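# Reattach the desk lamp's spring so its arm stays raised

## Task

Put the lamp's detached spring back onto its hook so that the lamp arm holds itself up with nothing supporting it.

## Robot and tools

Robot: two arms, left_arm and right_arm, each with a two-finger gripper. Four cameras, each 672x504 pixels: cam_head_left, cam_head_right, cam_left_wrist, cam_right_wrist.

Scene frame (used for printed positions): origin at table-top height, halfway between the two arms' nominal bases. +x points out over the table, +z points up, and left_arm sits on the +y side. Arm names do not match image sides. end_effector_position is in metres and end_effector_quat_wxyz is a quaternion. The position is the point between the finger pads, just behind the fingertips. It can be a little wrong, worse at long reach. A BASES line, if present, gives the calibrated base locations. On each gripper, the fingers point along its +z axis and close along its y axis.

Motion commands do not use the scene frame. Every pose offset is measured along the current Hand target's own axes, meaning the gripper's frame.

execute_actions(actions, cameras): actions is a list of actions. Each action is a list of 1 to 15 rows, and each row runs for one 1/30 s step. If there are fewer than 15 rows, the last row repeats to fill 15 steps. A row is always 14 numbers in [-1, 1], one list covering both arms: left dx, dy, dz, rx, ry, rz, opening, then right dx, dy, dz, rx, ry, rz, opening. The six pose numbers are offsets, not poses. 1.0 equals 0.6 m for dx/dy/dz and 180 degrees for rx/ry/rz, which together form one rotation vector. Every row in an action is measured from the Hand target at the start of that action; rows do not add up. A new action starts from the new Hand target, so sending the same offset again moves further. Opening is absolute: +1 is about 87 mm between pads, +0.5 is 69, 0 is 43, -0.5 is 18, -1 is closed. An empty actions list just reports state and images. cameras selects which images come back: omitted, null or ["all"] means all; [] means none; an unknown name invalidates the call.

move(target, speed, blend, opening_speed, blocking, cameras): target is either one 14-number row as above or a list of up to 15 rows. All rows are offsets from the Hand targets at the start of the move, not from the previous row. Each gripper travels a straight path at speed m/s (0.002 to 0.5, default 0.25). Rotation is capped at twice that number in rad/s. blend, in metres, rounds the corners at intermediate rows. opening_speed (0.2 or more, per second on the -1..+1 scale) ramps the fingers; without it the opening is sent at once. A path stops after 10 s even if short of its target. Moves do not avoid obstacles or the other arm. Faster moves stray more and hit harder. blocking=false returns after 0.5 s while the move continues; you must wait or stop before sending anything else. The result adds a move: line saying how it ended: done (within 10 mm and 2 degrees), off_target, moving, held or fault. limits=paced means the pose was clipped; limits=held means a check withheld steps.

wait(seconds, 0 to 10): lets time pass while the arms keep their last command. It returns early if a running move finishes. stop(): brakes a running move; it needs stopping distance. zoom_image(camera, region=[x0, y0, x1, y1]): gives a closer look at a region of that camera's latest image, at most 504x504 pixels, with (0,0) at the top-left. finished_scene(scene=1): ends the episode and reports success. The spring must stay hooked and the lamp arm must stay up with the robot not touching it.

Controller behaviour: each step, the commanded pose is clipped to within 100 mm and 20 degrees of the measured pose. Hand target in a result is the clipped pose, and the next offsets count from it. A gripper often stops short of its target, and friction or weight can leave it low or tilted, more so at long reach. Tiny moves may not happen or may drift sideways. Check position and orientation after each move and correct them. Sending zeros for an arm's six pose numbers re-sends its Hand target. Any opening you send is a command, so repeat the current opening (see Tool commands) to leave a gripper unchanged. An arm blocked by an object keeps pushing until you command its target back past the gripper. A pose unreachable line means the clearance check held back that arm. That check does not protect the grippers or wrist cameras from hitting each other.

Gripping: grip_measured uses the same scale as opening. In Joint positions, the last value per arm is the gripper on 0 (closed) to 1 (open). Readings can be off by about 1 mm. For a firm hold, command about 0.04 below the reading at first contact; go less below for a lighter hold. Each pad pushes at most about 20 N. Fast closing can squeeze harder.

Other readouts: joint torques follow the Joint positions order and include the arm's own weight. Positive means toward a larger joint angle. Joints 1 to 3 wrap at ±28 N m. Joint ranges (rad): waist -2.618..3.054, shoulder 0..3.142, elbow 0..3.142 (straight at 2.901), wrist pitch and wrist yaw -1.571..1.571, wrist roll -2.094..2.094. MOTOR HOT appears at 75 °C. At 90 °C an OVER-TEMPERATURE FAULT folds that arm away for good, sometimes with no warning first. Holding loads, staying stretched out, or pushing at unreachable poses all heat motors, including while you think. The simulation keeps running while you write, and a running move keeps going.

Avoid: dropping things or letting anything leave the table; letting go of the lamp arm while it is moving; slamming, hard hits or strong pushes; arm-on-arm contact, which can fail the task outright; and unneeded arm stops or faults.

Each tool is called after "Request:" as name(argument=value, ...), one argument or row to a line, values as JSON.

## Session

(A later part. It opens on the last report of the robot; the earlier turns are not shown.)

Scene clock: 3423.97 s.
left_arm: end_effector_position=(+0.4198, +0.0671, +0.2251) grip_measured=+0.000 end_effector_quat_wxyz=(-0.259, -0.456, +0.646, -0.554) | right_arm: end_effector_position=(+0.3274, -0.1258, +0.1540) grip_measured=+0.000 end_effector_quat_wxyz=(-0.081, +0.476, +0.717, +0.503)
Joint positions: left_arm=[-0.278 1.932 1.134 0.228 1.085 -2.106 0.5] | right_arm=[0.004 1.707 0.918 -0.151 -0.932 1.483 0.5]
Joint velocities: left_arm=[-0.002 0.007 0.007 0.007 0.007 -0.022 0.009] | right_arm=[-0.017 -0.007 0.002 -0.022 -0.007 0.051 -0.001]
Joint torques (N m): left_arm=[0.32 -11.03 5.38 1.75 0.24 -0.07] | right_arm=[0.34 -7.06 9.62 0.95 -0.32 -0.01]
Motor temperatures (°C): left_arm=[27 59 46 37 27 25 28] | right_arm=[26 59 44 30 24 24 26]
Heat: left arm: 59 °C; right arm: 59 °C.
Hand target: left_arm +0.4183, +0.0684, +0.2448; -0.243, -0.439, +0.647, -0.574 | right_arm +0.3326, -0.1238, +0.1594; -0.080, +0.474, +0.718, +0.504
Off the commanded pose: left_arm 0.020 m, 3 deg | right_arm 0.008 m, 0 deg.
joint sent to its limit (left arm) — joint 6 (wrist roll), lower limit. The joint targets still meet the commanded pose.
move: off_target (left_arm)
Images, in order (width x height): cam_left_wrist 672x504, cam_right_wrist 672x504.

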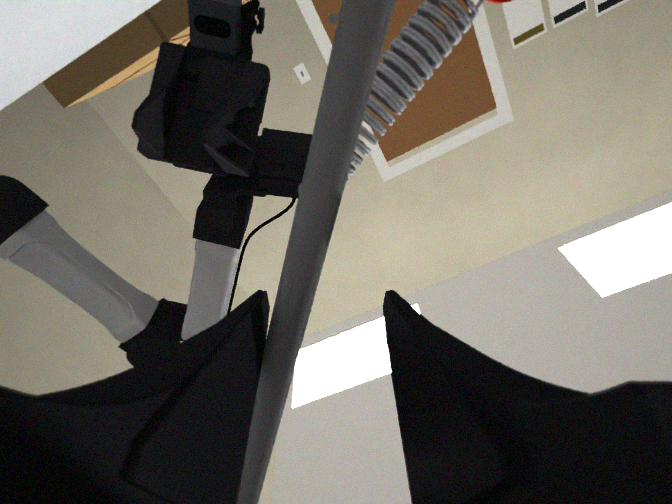

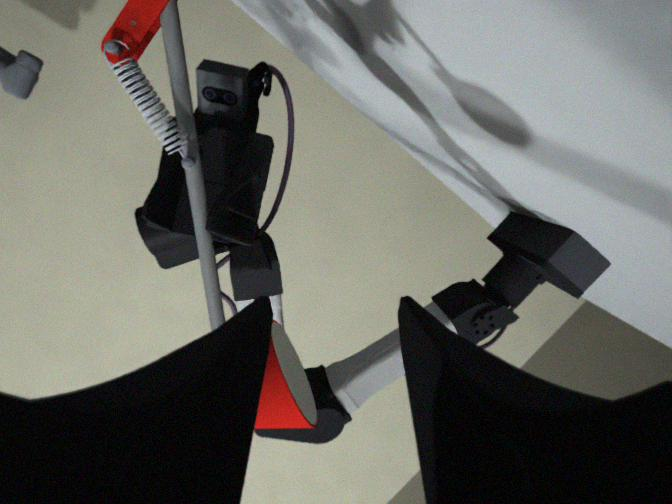

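Request:
move(
  target=[0,0.0186,-0.0074,0,0,0,0.0,0,0,0,0,0,0,0.0],
  speed=0.015,
  cameras=["cam_left_wrist", "cam_right_wrist"],
)

Request:
zoom_image(
  camera="cam_left_wrist",
  region=[232, 250, 432, 450],
)

Request:
zoom_image(
  camera="cam_right_wrist",
  region=[60, 0, 240, 200],
)

Scene clock: 3430.63 s.
left_arm: end_effector_position=(+0.4089, +0.0697, +0.2216) grip_measured=+0.000 end_effector_quat_wxyz=(-0.258, -0.456, +0.646, -0.555) | right_arm: end_effector_position=(+0.3274, -0.1258, +0.1540) grip_measured=+0.000 end_effector_quat_wxyz=(-0.081, +0.476, +0.717, +0.503)
Joint positions: left_arm=[-0.278 1.903 1.076 0.259 1.085 -2.106 0.5] | right_arm=[0.004 1.707 0.918 -0.151 -0.932 1.483 0.5]
Joint velocities: left_arm=[-0.007 -0.007 -0.017 -0.066 0.022 0.037 0.009] | right_arm=[0.012 0.022 -0.002 -0.051 -0.037 0.007 -0.006]
Joint torques (N m): left_arm=[0.59 -10.61 5.22 1.77 0.26 -0.07] | right_arm=[0.34 -7.05 9.63 0.95 -0.31 -0.02]
Motor temperatures (°C): left_arm=[27 59 46 37 27 25 28] | right_arm=[26 58 45 30 24 24 26]
Heat: left arm: 59 °C; right arm: 58 °C.
Hand target: left_arm +0.4080, +0.0721, +0.2400; -0.243, -0.439, +0.647, -0.574 | right_arm +0.3326, -0.1238, +0.1594; -0.080, +0.474, +0.718, +0.504
Off the commanded pose: left_arm 0.019 m, 3 deg | right_arm 0.008 m, 0 deg.
joint sent to its limit (left arm) — joint 6 (wrist roll), lower limit. The joint targets still meet the commanded pose.
move: off_target (left_arm)
Images, in order (width x height): cam_left_wrist 672x504, cam_right_wrist 672x504.

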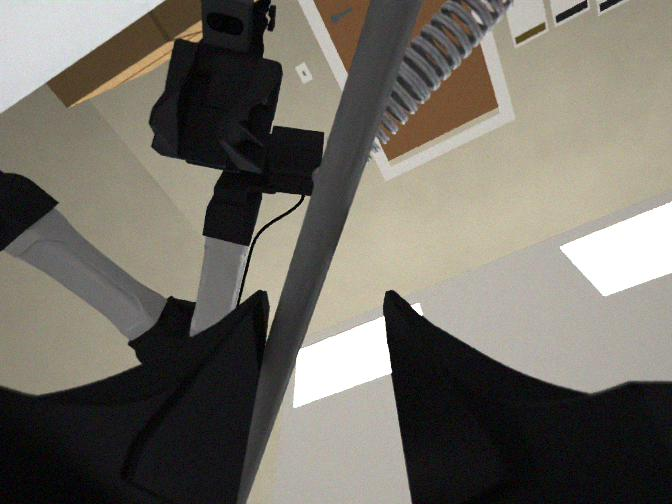

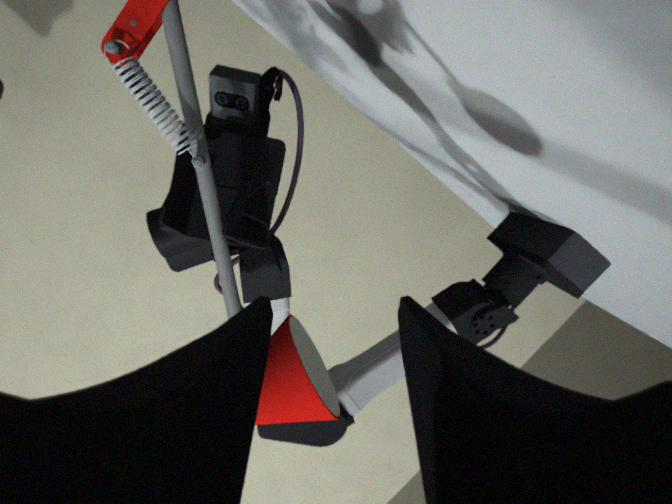

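Scaled by 2.520 from the camera's 672x504 image, which has a finer 960x720 frame.

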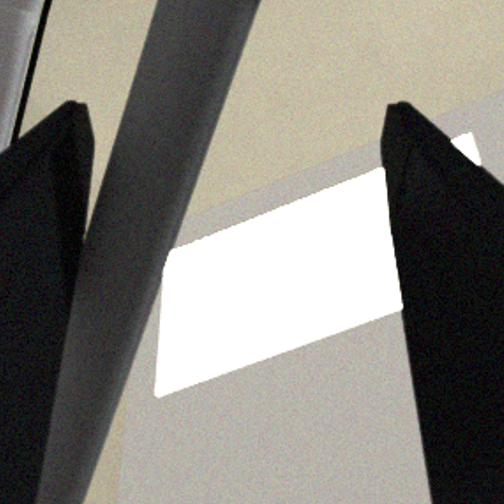

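Scaled by 2.520 from the camera's 672x504 image, which has a finer 960x720 frame.

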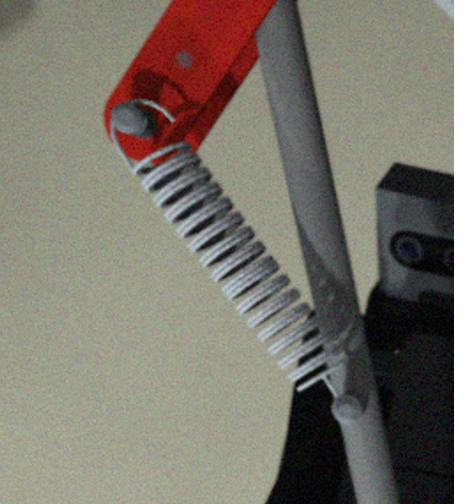

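Request:
move(
  target=[-0.0069,0.0233,-0.0057,0,0,0,0.0,0,0,0,0,0,0,0.0],
  speed=0.015,
  cameras=["cam_left_wrist", "cam_right_wrist"],
)

Request:
zoom_image(
  camera="cam_left_wrist",
  region=[232, 250, 432, 450],
)

Request:
zoom_image(
  camera="cam_right_wrist",
  region=[60, 0, 240, 200],
)

Scene clock: 3437.73 s.
left_arm: end_effector_position=(+0.3977, +0.0725, +0.2124) grip_measured=+0.000 end_effector_quat_wxyz=(-0.258, -0.455, +0.647, -0.555) | right_arm: end_effector_position=(+0.3274, -0.1258, +0.1540) grip_measured=+0.000 end_effector_quat_wxyz=(-0.081, +0.476, +0.717, +0.503)
Joint positions: left_arm=[-0.278 1.887 1.007 0.314 1.085 -2.106 0.5] | right_arm=[0.004 1.707 0.918 -0.151 -0.932 1.483 0.5]
Joint velocities: left_arm=[0.017 -0.002 -0.002 -0.007 0.007 -0.066 0.011] | right_arm=[0.007 0.002 0.012 -0.037 -0.007 -0.007 -0.001]
Joint torques (N m): left_arm=[0.9 -10.26 5.05 1.78 0.29 -0.07] | right_arm=[0.32 -7.05 9.65 0.96 -0.31 -0.01]
Motor temperatures (°C): left_arm=[27 59 46 37 27 25 28] | right_arm=[26 58 45 30 24 24 26]
Heat: left arm: 59 °C; right arm: 58 °C.
Hand target: left_arm +0.3976, +0.0760, +0.2300; -0.243, -0.439, +0.647, -0.574 | right_arm +0.3326, -0.1238, +0.1594; -0.080, +0.474, +0.718, +0.504
Off the commanded pose: left_arm 0.018 m, 3 deg | right_arm 0.008 m, 0 deg.
joint sent to its limit (left arm) — joint 6 (wrist roll), lower limit. The joint targets still meet the commanded pose.
move: off_target (left_arm)
Images, in order (width x height): cam_left_wrist 672x504, cam_right_wrist 672x504.

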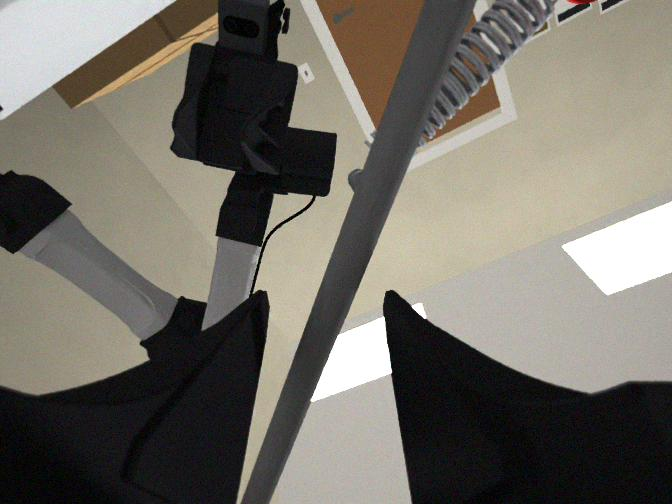

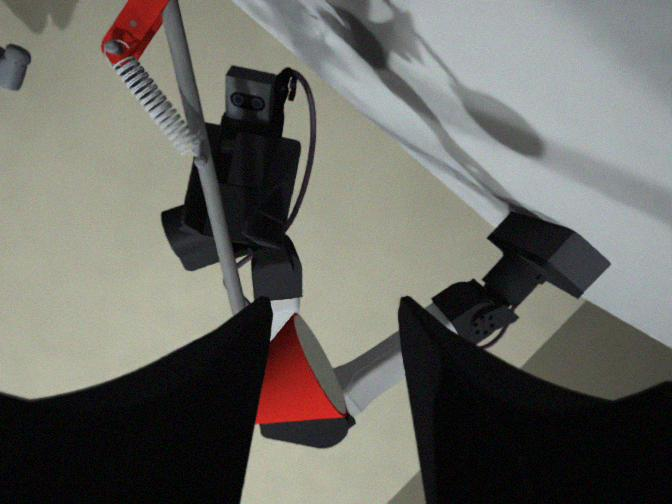

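Scaled by 2.520 from the camera's 672x504 image, which has a finer 960x720 frame.

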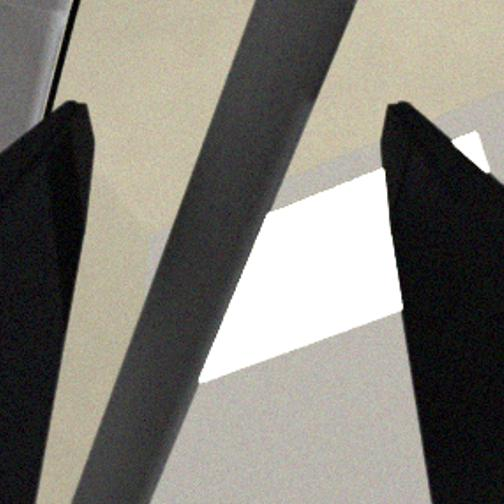

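Scaled by 2.520 from the camera's 672x504 image, which has a finer 960x720 frame.

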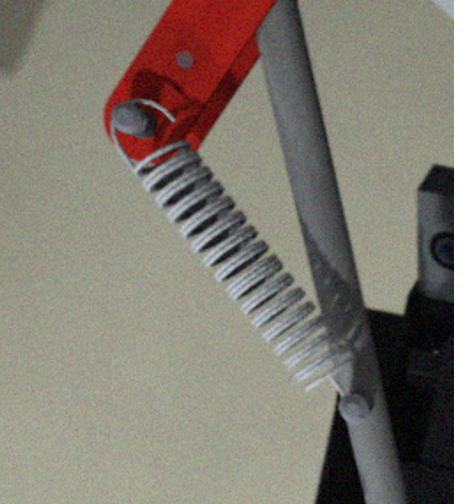

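Request:
wait(
  seconds=0.5,
  cameras=["cam_head_left", "cam_head_right"],
)

Request:
zoom_image(
  camera="cam_head_left",
  region=[180, 120, 400, 280],
)

Request:
zoom_image(
  camera="cam_head_right",
  region=[180, 120, 400, 280],
)

Scene clock: 3444.47 s.
left_arm: end_effector_position=(+0.3978, +0.0725, +0.2125) grip_measured=+0.000 end_effector_quat_wxyz=(-0.257, -0.455, +0.647, -0.556) | right_arm: end_effector_position=(+0.3274, -0.1258, +0.1540) grip_measured=+0.000 end_effector_quat_wxyz=(-0.081, +0.476, +0.717, +0.503)
Joint positions: left_arm=[-0.278 1.887 1.007 0.315 1.085 -2.106 0.5] | right_arm=[0.004 1.707 0.918 -0.151 -0.932 1.483 0.5]
Joint velocities: left_arm=[0.012 0.002 0.002 0.007 -0.037 0.051 -0.004] | right_arm=[0.002 -0.017 -0.002 0.007 0.007 -0.007 -0.001]
Joint torques (N m): left_arm=[0.9 -10.26 5.09 1.76 0.28 -0.07] | right_arm=[0.34 -7.04 9.65 0.96 -0.31 -0.02]
Motor temperatures (°C): left_arm=[27 59 46 37 27 25 28] | right_arm=[26 57 45 30 24 24 26]
Heat: left arm: 59 °C; right arm: 57 °C.
Hand target: left_arm +0.3977, +0.0760, +0.2300; -0.243, -0.439, +0.647, -0.574 | right_arm +0.3326, -0.1238, +0.1594; -0.080, +0.474, +0.718, +0.504
Tool commands: left_gripper/opening=+0.0 right_gripper/opening=+0.0
Off the commanded pose: left_arm 0.018 m, 3 deg | right_arm 0.008 m, 0 deg.
wait: 0.50 s; at rest from the start
Images, in order (width x height): cam_head_left 672x504, cam_head_right 672x504.

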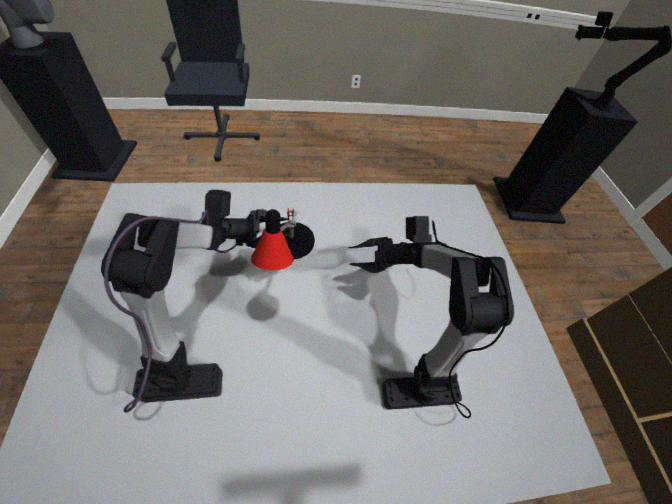

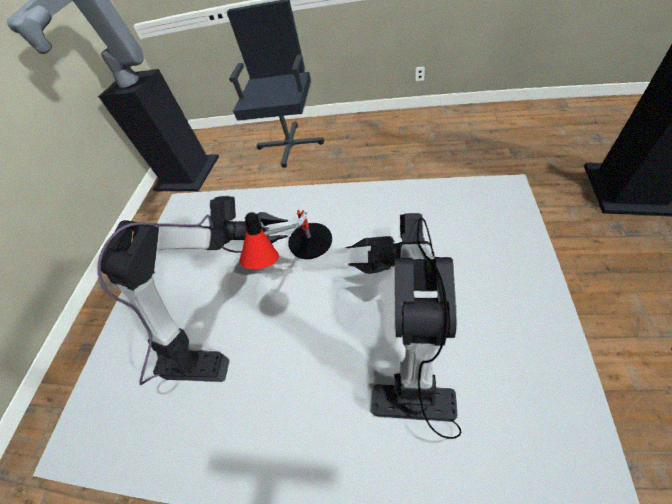

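Scaled by 2.291 from the camera's 672x504 image, which has a finer 960x720 frame.

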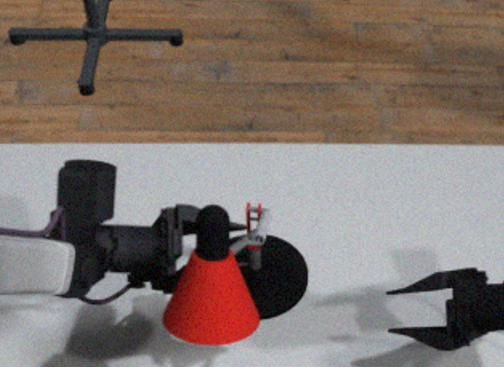

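Scaled by 2.291 from the camera's 672x504 image, which has a finer 960x720 frame.

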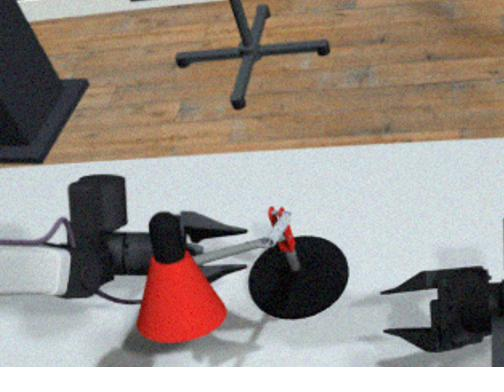

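Request:
move(
  target=[0,0,-0.0667,0,0,0,0.0,0,0,0,0,0,0,0.0],
  speed=0.03,
  cameras=["cam_left_wrist", "cam_right_wrist", "cam_head_right"],
)

Request:
zoom_image(
  camera="cam_head_right",
  region=[180, 120, 400, 280],
)

Scene clock: 3468.07 s.
left_arm: end_effector_position=(+0.3927, +0.1114, +0.2271) grip_measured=+0.000 end_effector_quat_wxyz=(-0.252, -0.449, +0.645, -0.565) | right_arm: end_effector_position=(+0.3274, -0.1258, +0.1540) grip_measured=+0.000 end_effector_quat_wxyz=(-0.081, +0.476, +0.717, +0.503)
Joint positions: left_arm=[-0.175 1.815 0.991 0.178 1.17 -1.992 0.5] | right_arm=[0.004 1.707 0.918 -0.151 -0.932 1.483 0.5]
Joint velocities: left_arm=[0.007 -0.017 0.007 -0.037 -0.037 -0.007 -0.001] | right_arm=[-0.007 0.002 0.012 0.051 -0.007 0.022 -0.011]
Joint torques (N m): left_arm=[0.76 -9.57 5.26 1.4 0.32 0.03] | right_arm=[0.35 -7.04 9.62 0.96 -0.31 -0.02]
Motor temperatures (°C): left_arm=[27 59 46 36 27 25 28] | right_arm=[26 56 46 30 24 24 26]
Heat: left arm: 59 °C; right arm: 56 °C.
Hand target: left_arm +0.3899, +0.1144, +0.2397; -0.243, -0.439, +0.647, -0.574 | right_arm +0.3326, -0.1238, +0.1594; -0.080, +0.474, +0.718, +0.504
Off the commanded pose: left_arm 0.012 m, 2 deg | right_arm 0.008 m, 0 deg.
move: off_target (left_arm)
Images, in order (width x height): cam_head_right 672x504, cam_left_wrist 672x504, cam_right_wrist 672x504.

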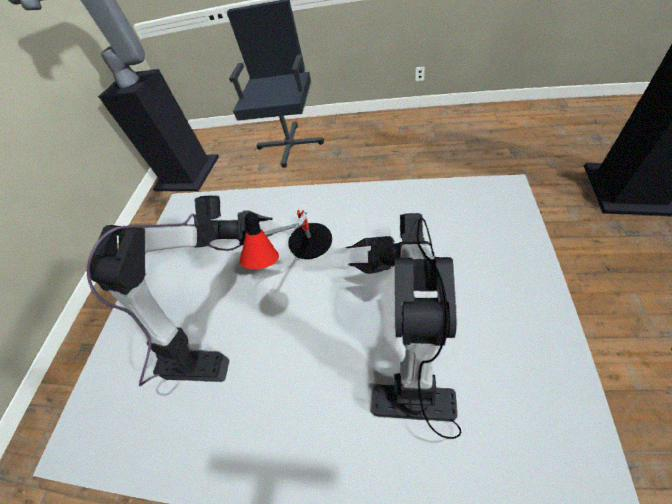

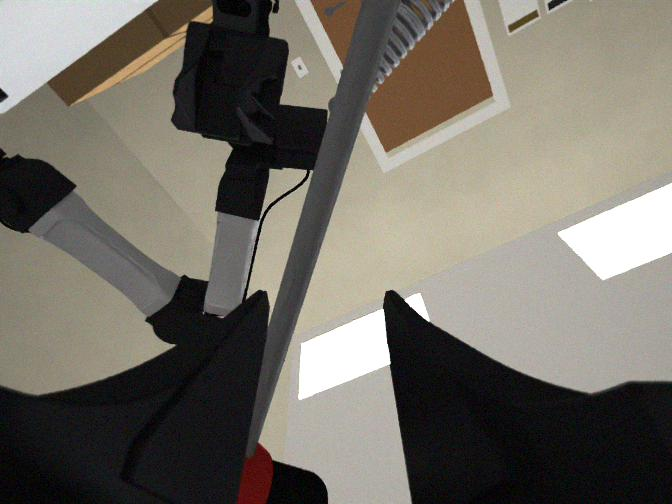

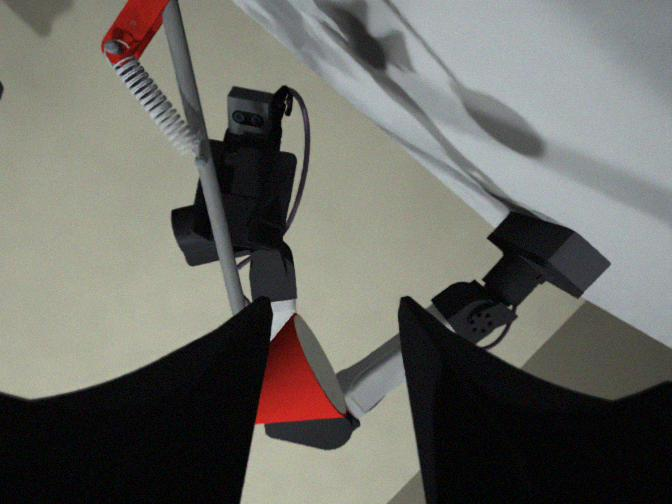

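Scaled by 2.291 from the camera's 672x504 image, which has a finer 960x720 frame.

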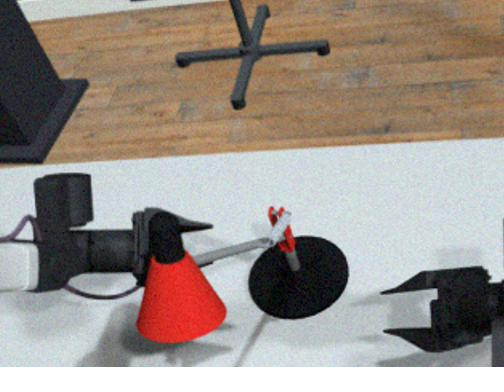

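Request:
zoom_image(
  camera="cam_left_wrist",
  region=[200, 270, 400, 504],
)

Request:
zoom_image(
  camera="cam_head_left",
  region=[180, 160, 320, 280],
)

Scaled by 2.154 from the camera's 672x504 image, which has a finer 960x720 frame.

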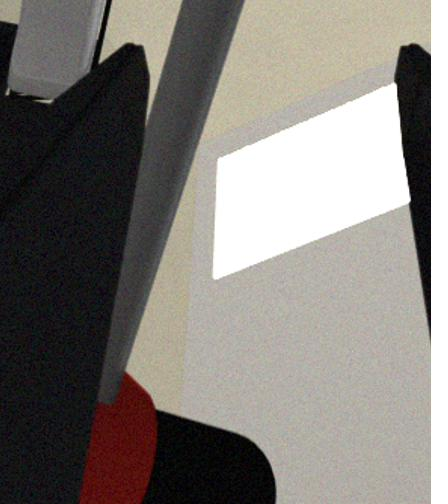

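This scene's latest camera images include none from cam_head_left. They are from: cam_head_right, cam_left_wrist, cam_right_wrist. cam_head_left's image comes with the result of a call that names it in "cameras".

Request:
move(
  target=[-0.02,0,-0.0667,0,0,0,0.0,0,0,0,0,0,0,0.0],
  speed=0.04,
  cameras=["cam_left_wrist", "cam_right_wrist", "cam_head_right", "cam_head_left"],
)

Request:
zoom_image(
  camera="cam_head_left",
  region=[180, 160, 320, 280],
)

Scene clock: 3481.53 s.
left_arm: end_effector_position=(+0.3860, +0.1540, +0.2213) grip_measured=+0.000 end_effector_quat_wxyz=(-0.258, -0.455, +0.641, -0.561) | right_arm: end_effector_position=(+0.3274, -0.1258, +0.1540) grip_measured=+0.000 end_effector_quat_wxyz=(-0.081, +0.476, +0.717, +0.503)
Joint positions: left_arm=[-0.054 1.807 1.011 -0.084 1.259 -1.765 0.5] | right_arm=[0.004 1.707 0.918 -0.151 -0.932 1.483 0.5]
Joint velocities: left_arm=[-0.002 0.017 -0.007 -0.037 0.066 -0.037 0.004] | right_arm=[-0.012 0.002 -0.017 -0.066 0.022 0.081 0.001]
Joint torques (N m): left_arm=[0.76 -9.18 7.15 1.16 0.41 0.01] | right_arm=[0.32 -7.06 9.63 0.96 -0.31 -0.02]
Motor temperatures (°C): left_arm=[27 59 46 35 27 25 28] | right_arm=[26 55 47 30 24 24 26]
Heat: left arm: 59 °C; right arm: 55 °C.
Hand target: left_arm +0.3884, +0.1565, +0.2394; -0.242, -0.439, +0.646, -0.575 | right_arm +0.3326, -0.1238, +0.1594; -0.080, +0.474, +0.718, +0.504
Off the commanded pose: left_arm 0.018 m, 3 deg | right_arm 0.008 m, 0 deg.
move: off_target (left_arm)

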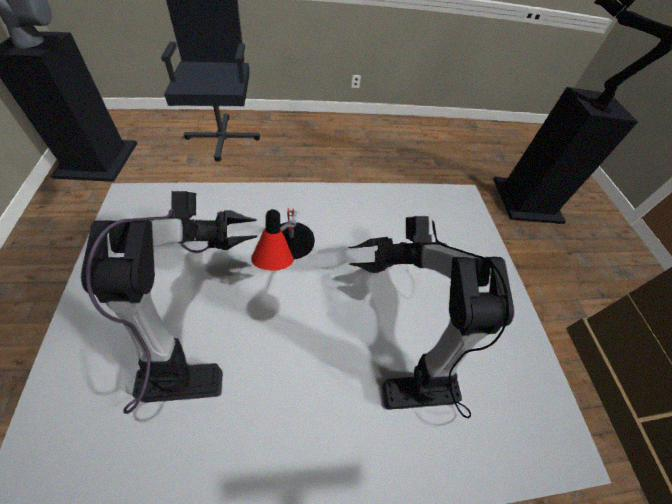

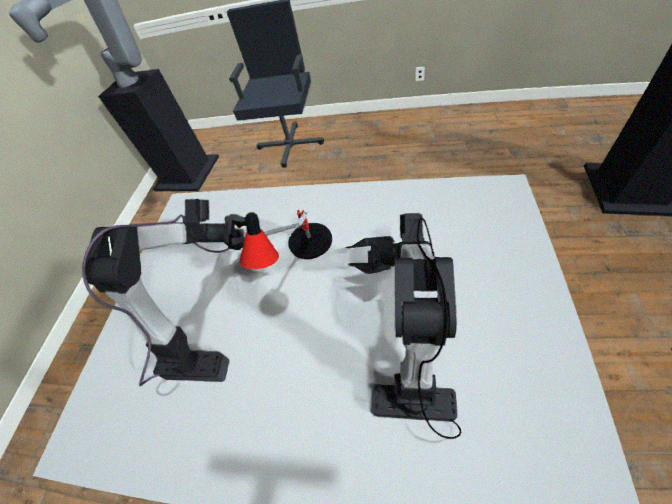

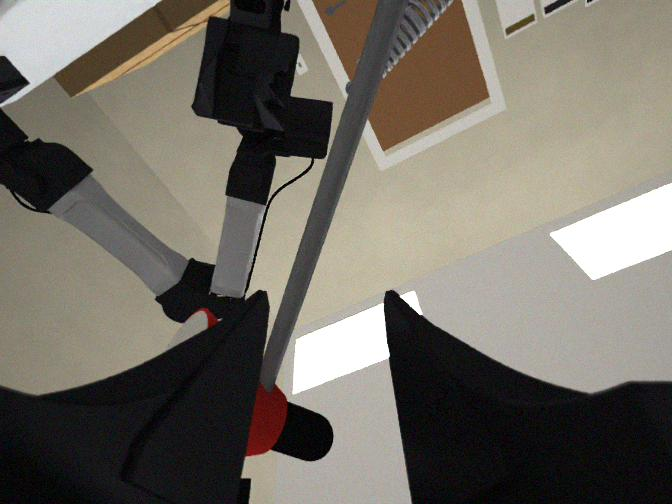

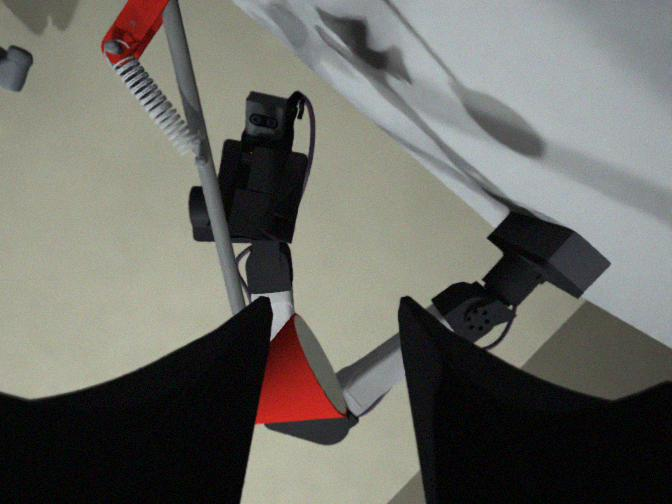

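Scaled by 3.600 from the camera's 672x504 image, which has a finer 960x720 frame.

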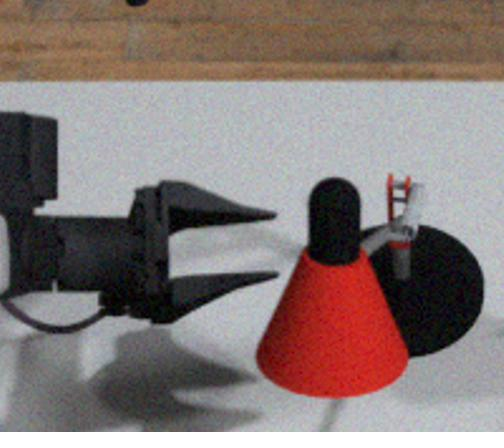

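Request:
move(
  target=[0,0,-0.06,0,0,0,0.0,0,0,0,0,0,0,0.0],
  speed=0.08,
  cameras=["cam_head_left", "cam_right_wrist"],
)

Request:
zoom_image(
  camera="cam_right_wrist",
  region=[80, 20, 160, 100],
)

Request:
zoom_image(
  camera="cam_head_left",
  region=[180, 160, 320, 280],
)

Scene clock: 3487.13 s.
left_arm: end_effector_position=(+0.3792, +0.1890, +0.2362) grip_measured=+0.000 end_effector_quat_wxyz=(-0.252, -0.450, +0.642, -0.567) | right_arm: end_effector_position=(+0.3274, -0.1258, +0.1540) grip_measured=+0.000 end_effector_quat_wxyz=(-0.081, +0.476, +0.717, +0.503)
Joint positions: left_arm=[0.049 1.797 1.11 -0.459 1.316 -1.468 0.5] | right_arm=[0.004 1.707 0.918 -0.151 -0.932 1.483 0.5]
Joint velocities: left_arm=[-0.027 0.012 -0.002 0.007 -0.037 -0.022 0.009] | right_arm=[0.007 -0.007 -0.022 -0.037 -0.022 0.037 0.011]
Joint torques (N m): left_arm=[0.62 -7.75 7.12 0.83 0.49 0.01] | right_arm=[0.31 -7.04 9.63 0.96 -0.31 -0.02]
Motor temperatures (°C): left_arm=[27 59 46 35 27 25 28] | right_arm=[26 55 47 30 24 24 26]
Heat: left arm: 59 °C; right arm: 55 °C.
Hand target: left_arm +0.3820, +0.1911, +0.2478; -0.241, -0.439, +0.645, -0.576 | right_arm +0.3326, -0.1238, +0.1594; -0.080, +0.474, +0.718, +0.504
Off the commanded pose: left_arm 0.012 m, 2 deg | right_arm 0.008 m, 0 deg.
move: off_target (left_arm)
Images, in order (width x height): cam_head_left 672x504, cam_right_wrist 672x504.

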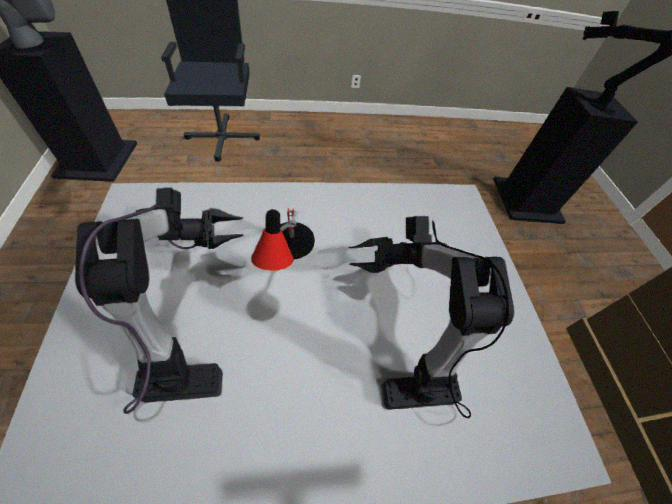

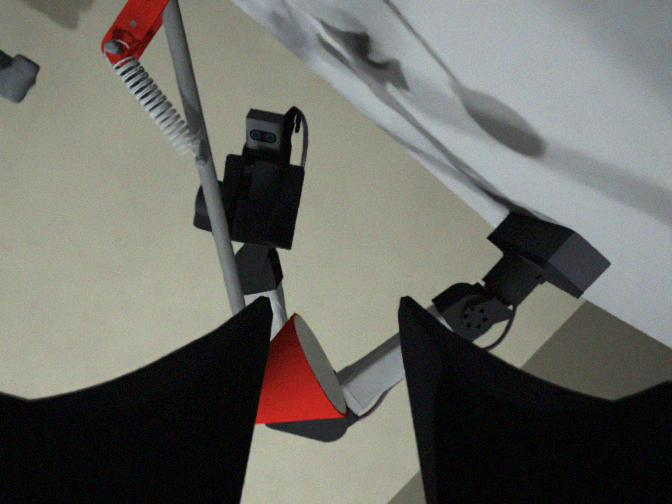

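Scaled by 6.300 from the camera's 672x504 image, which has a finer 960x720 frame.

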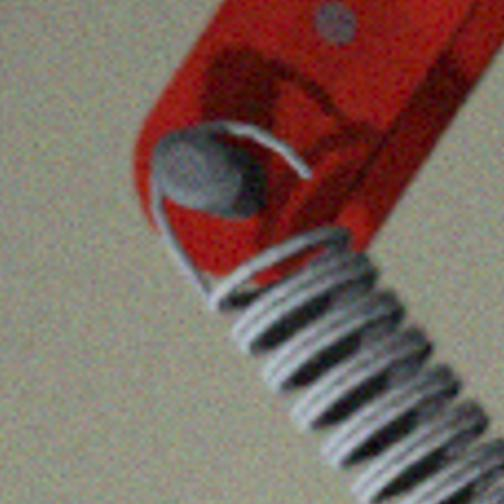

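Scaled by 3.600 from the camera's 672x504 image, which has a finer 960x720 frame.

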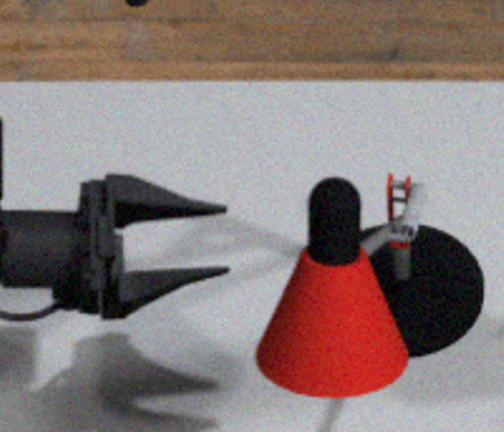

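Request:
finished_scene(
  scene=1,
)

The scene is finished: the task was done.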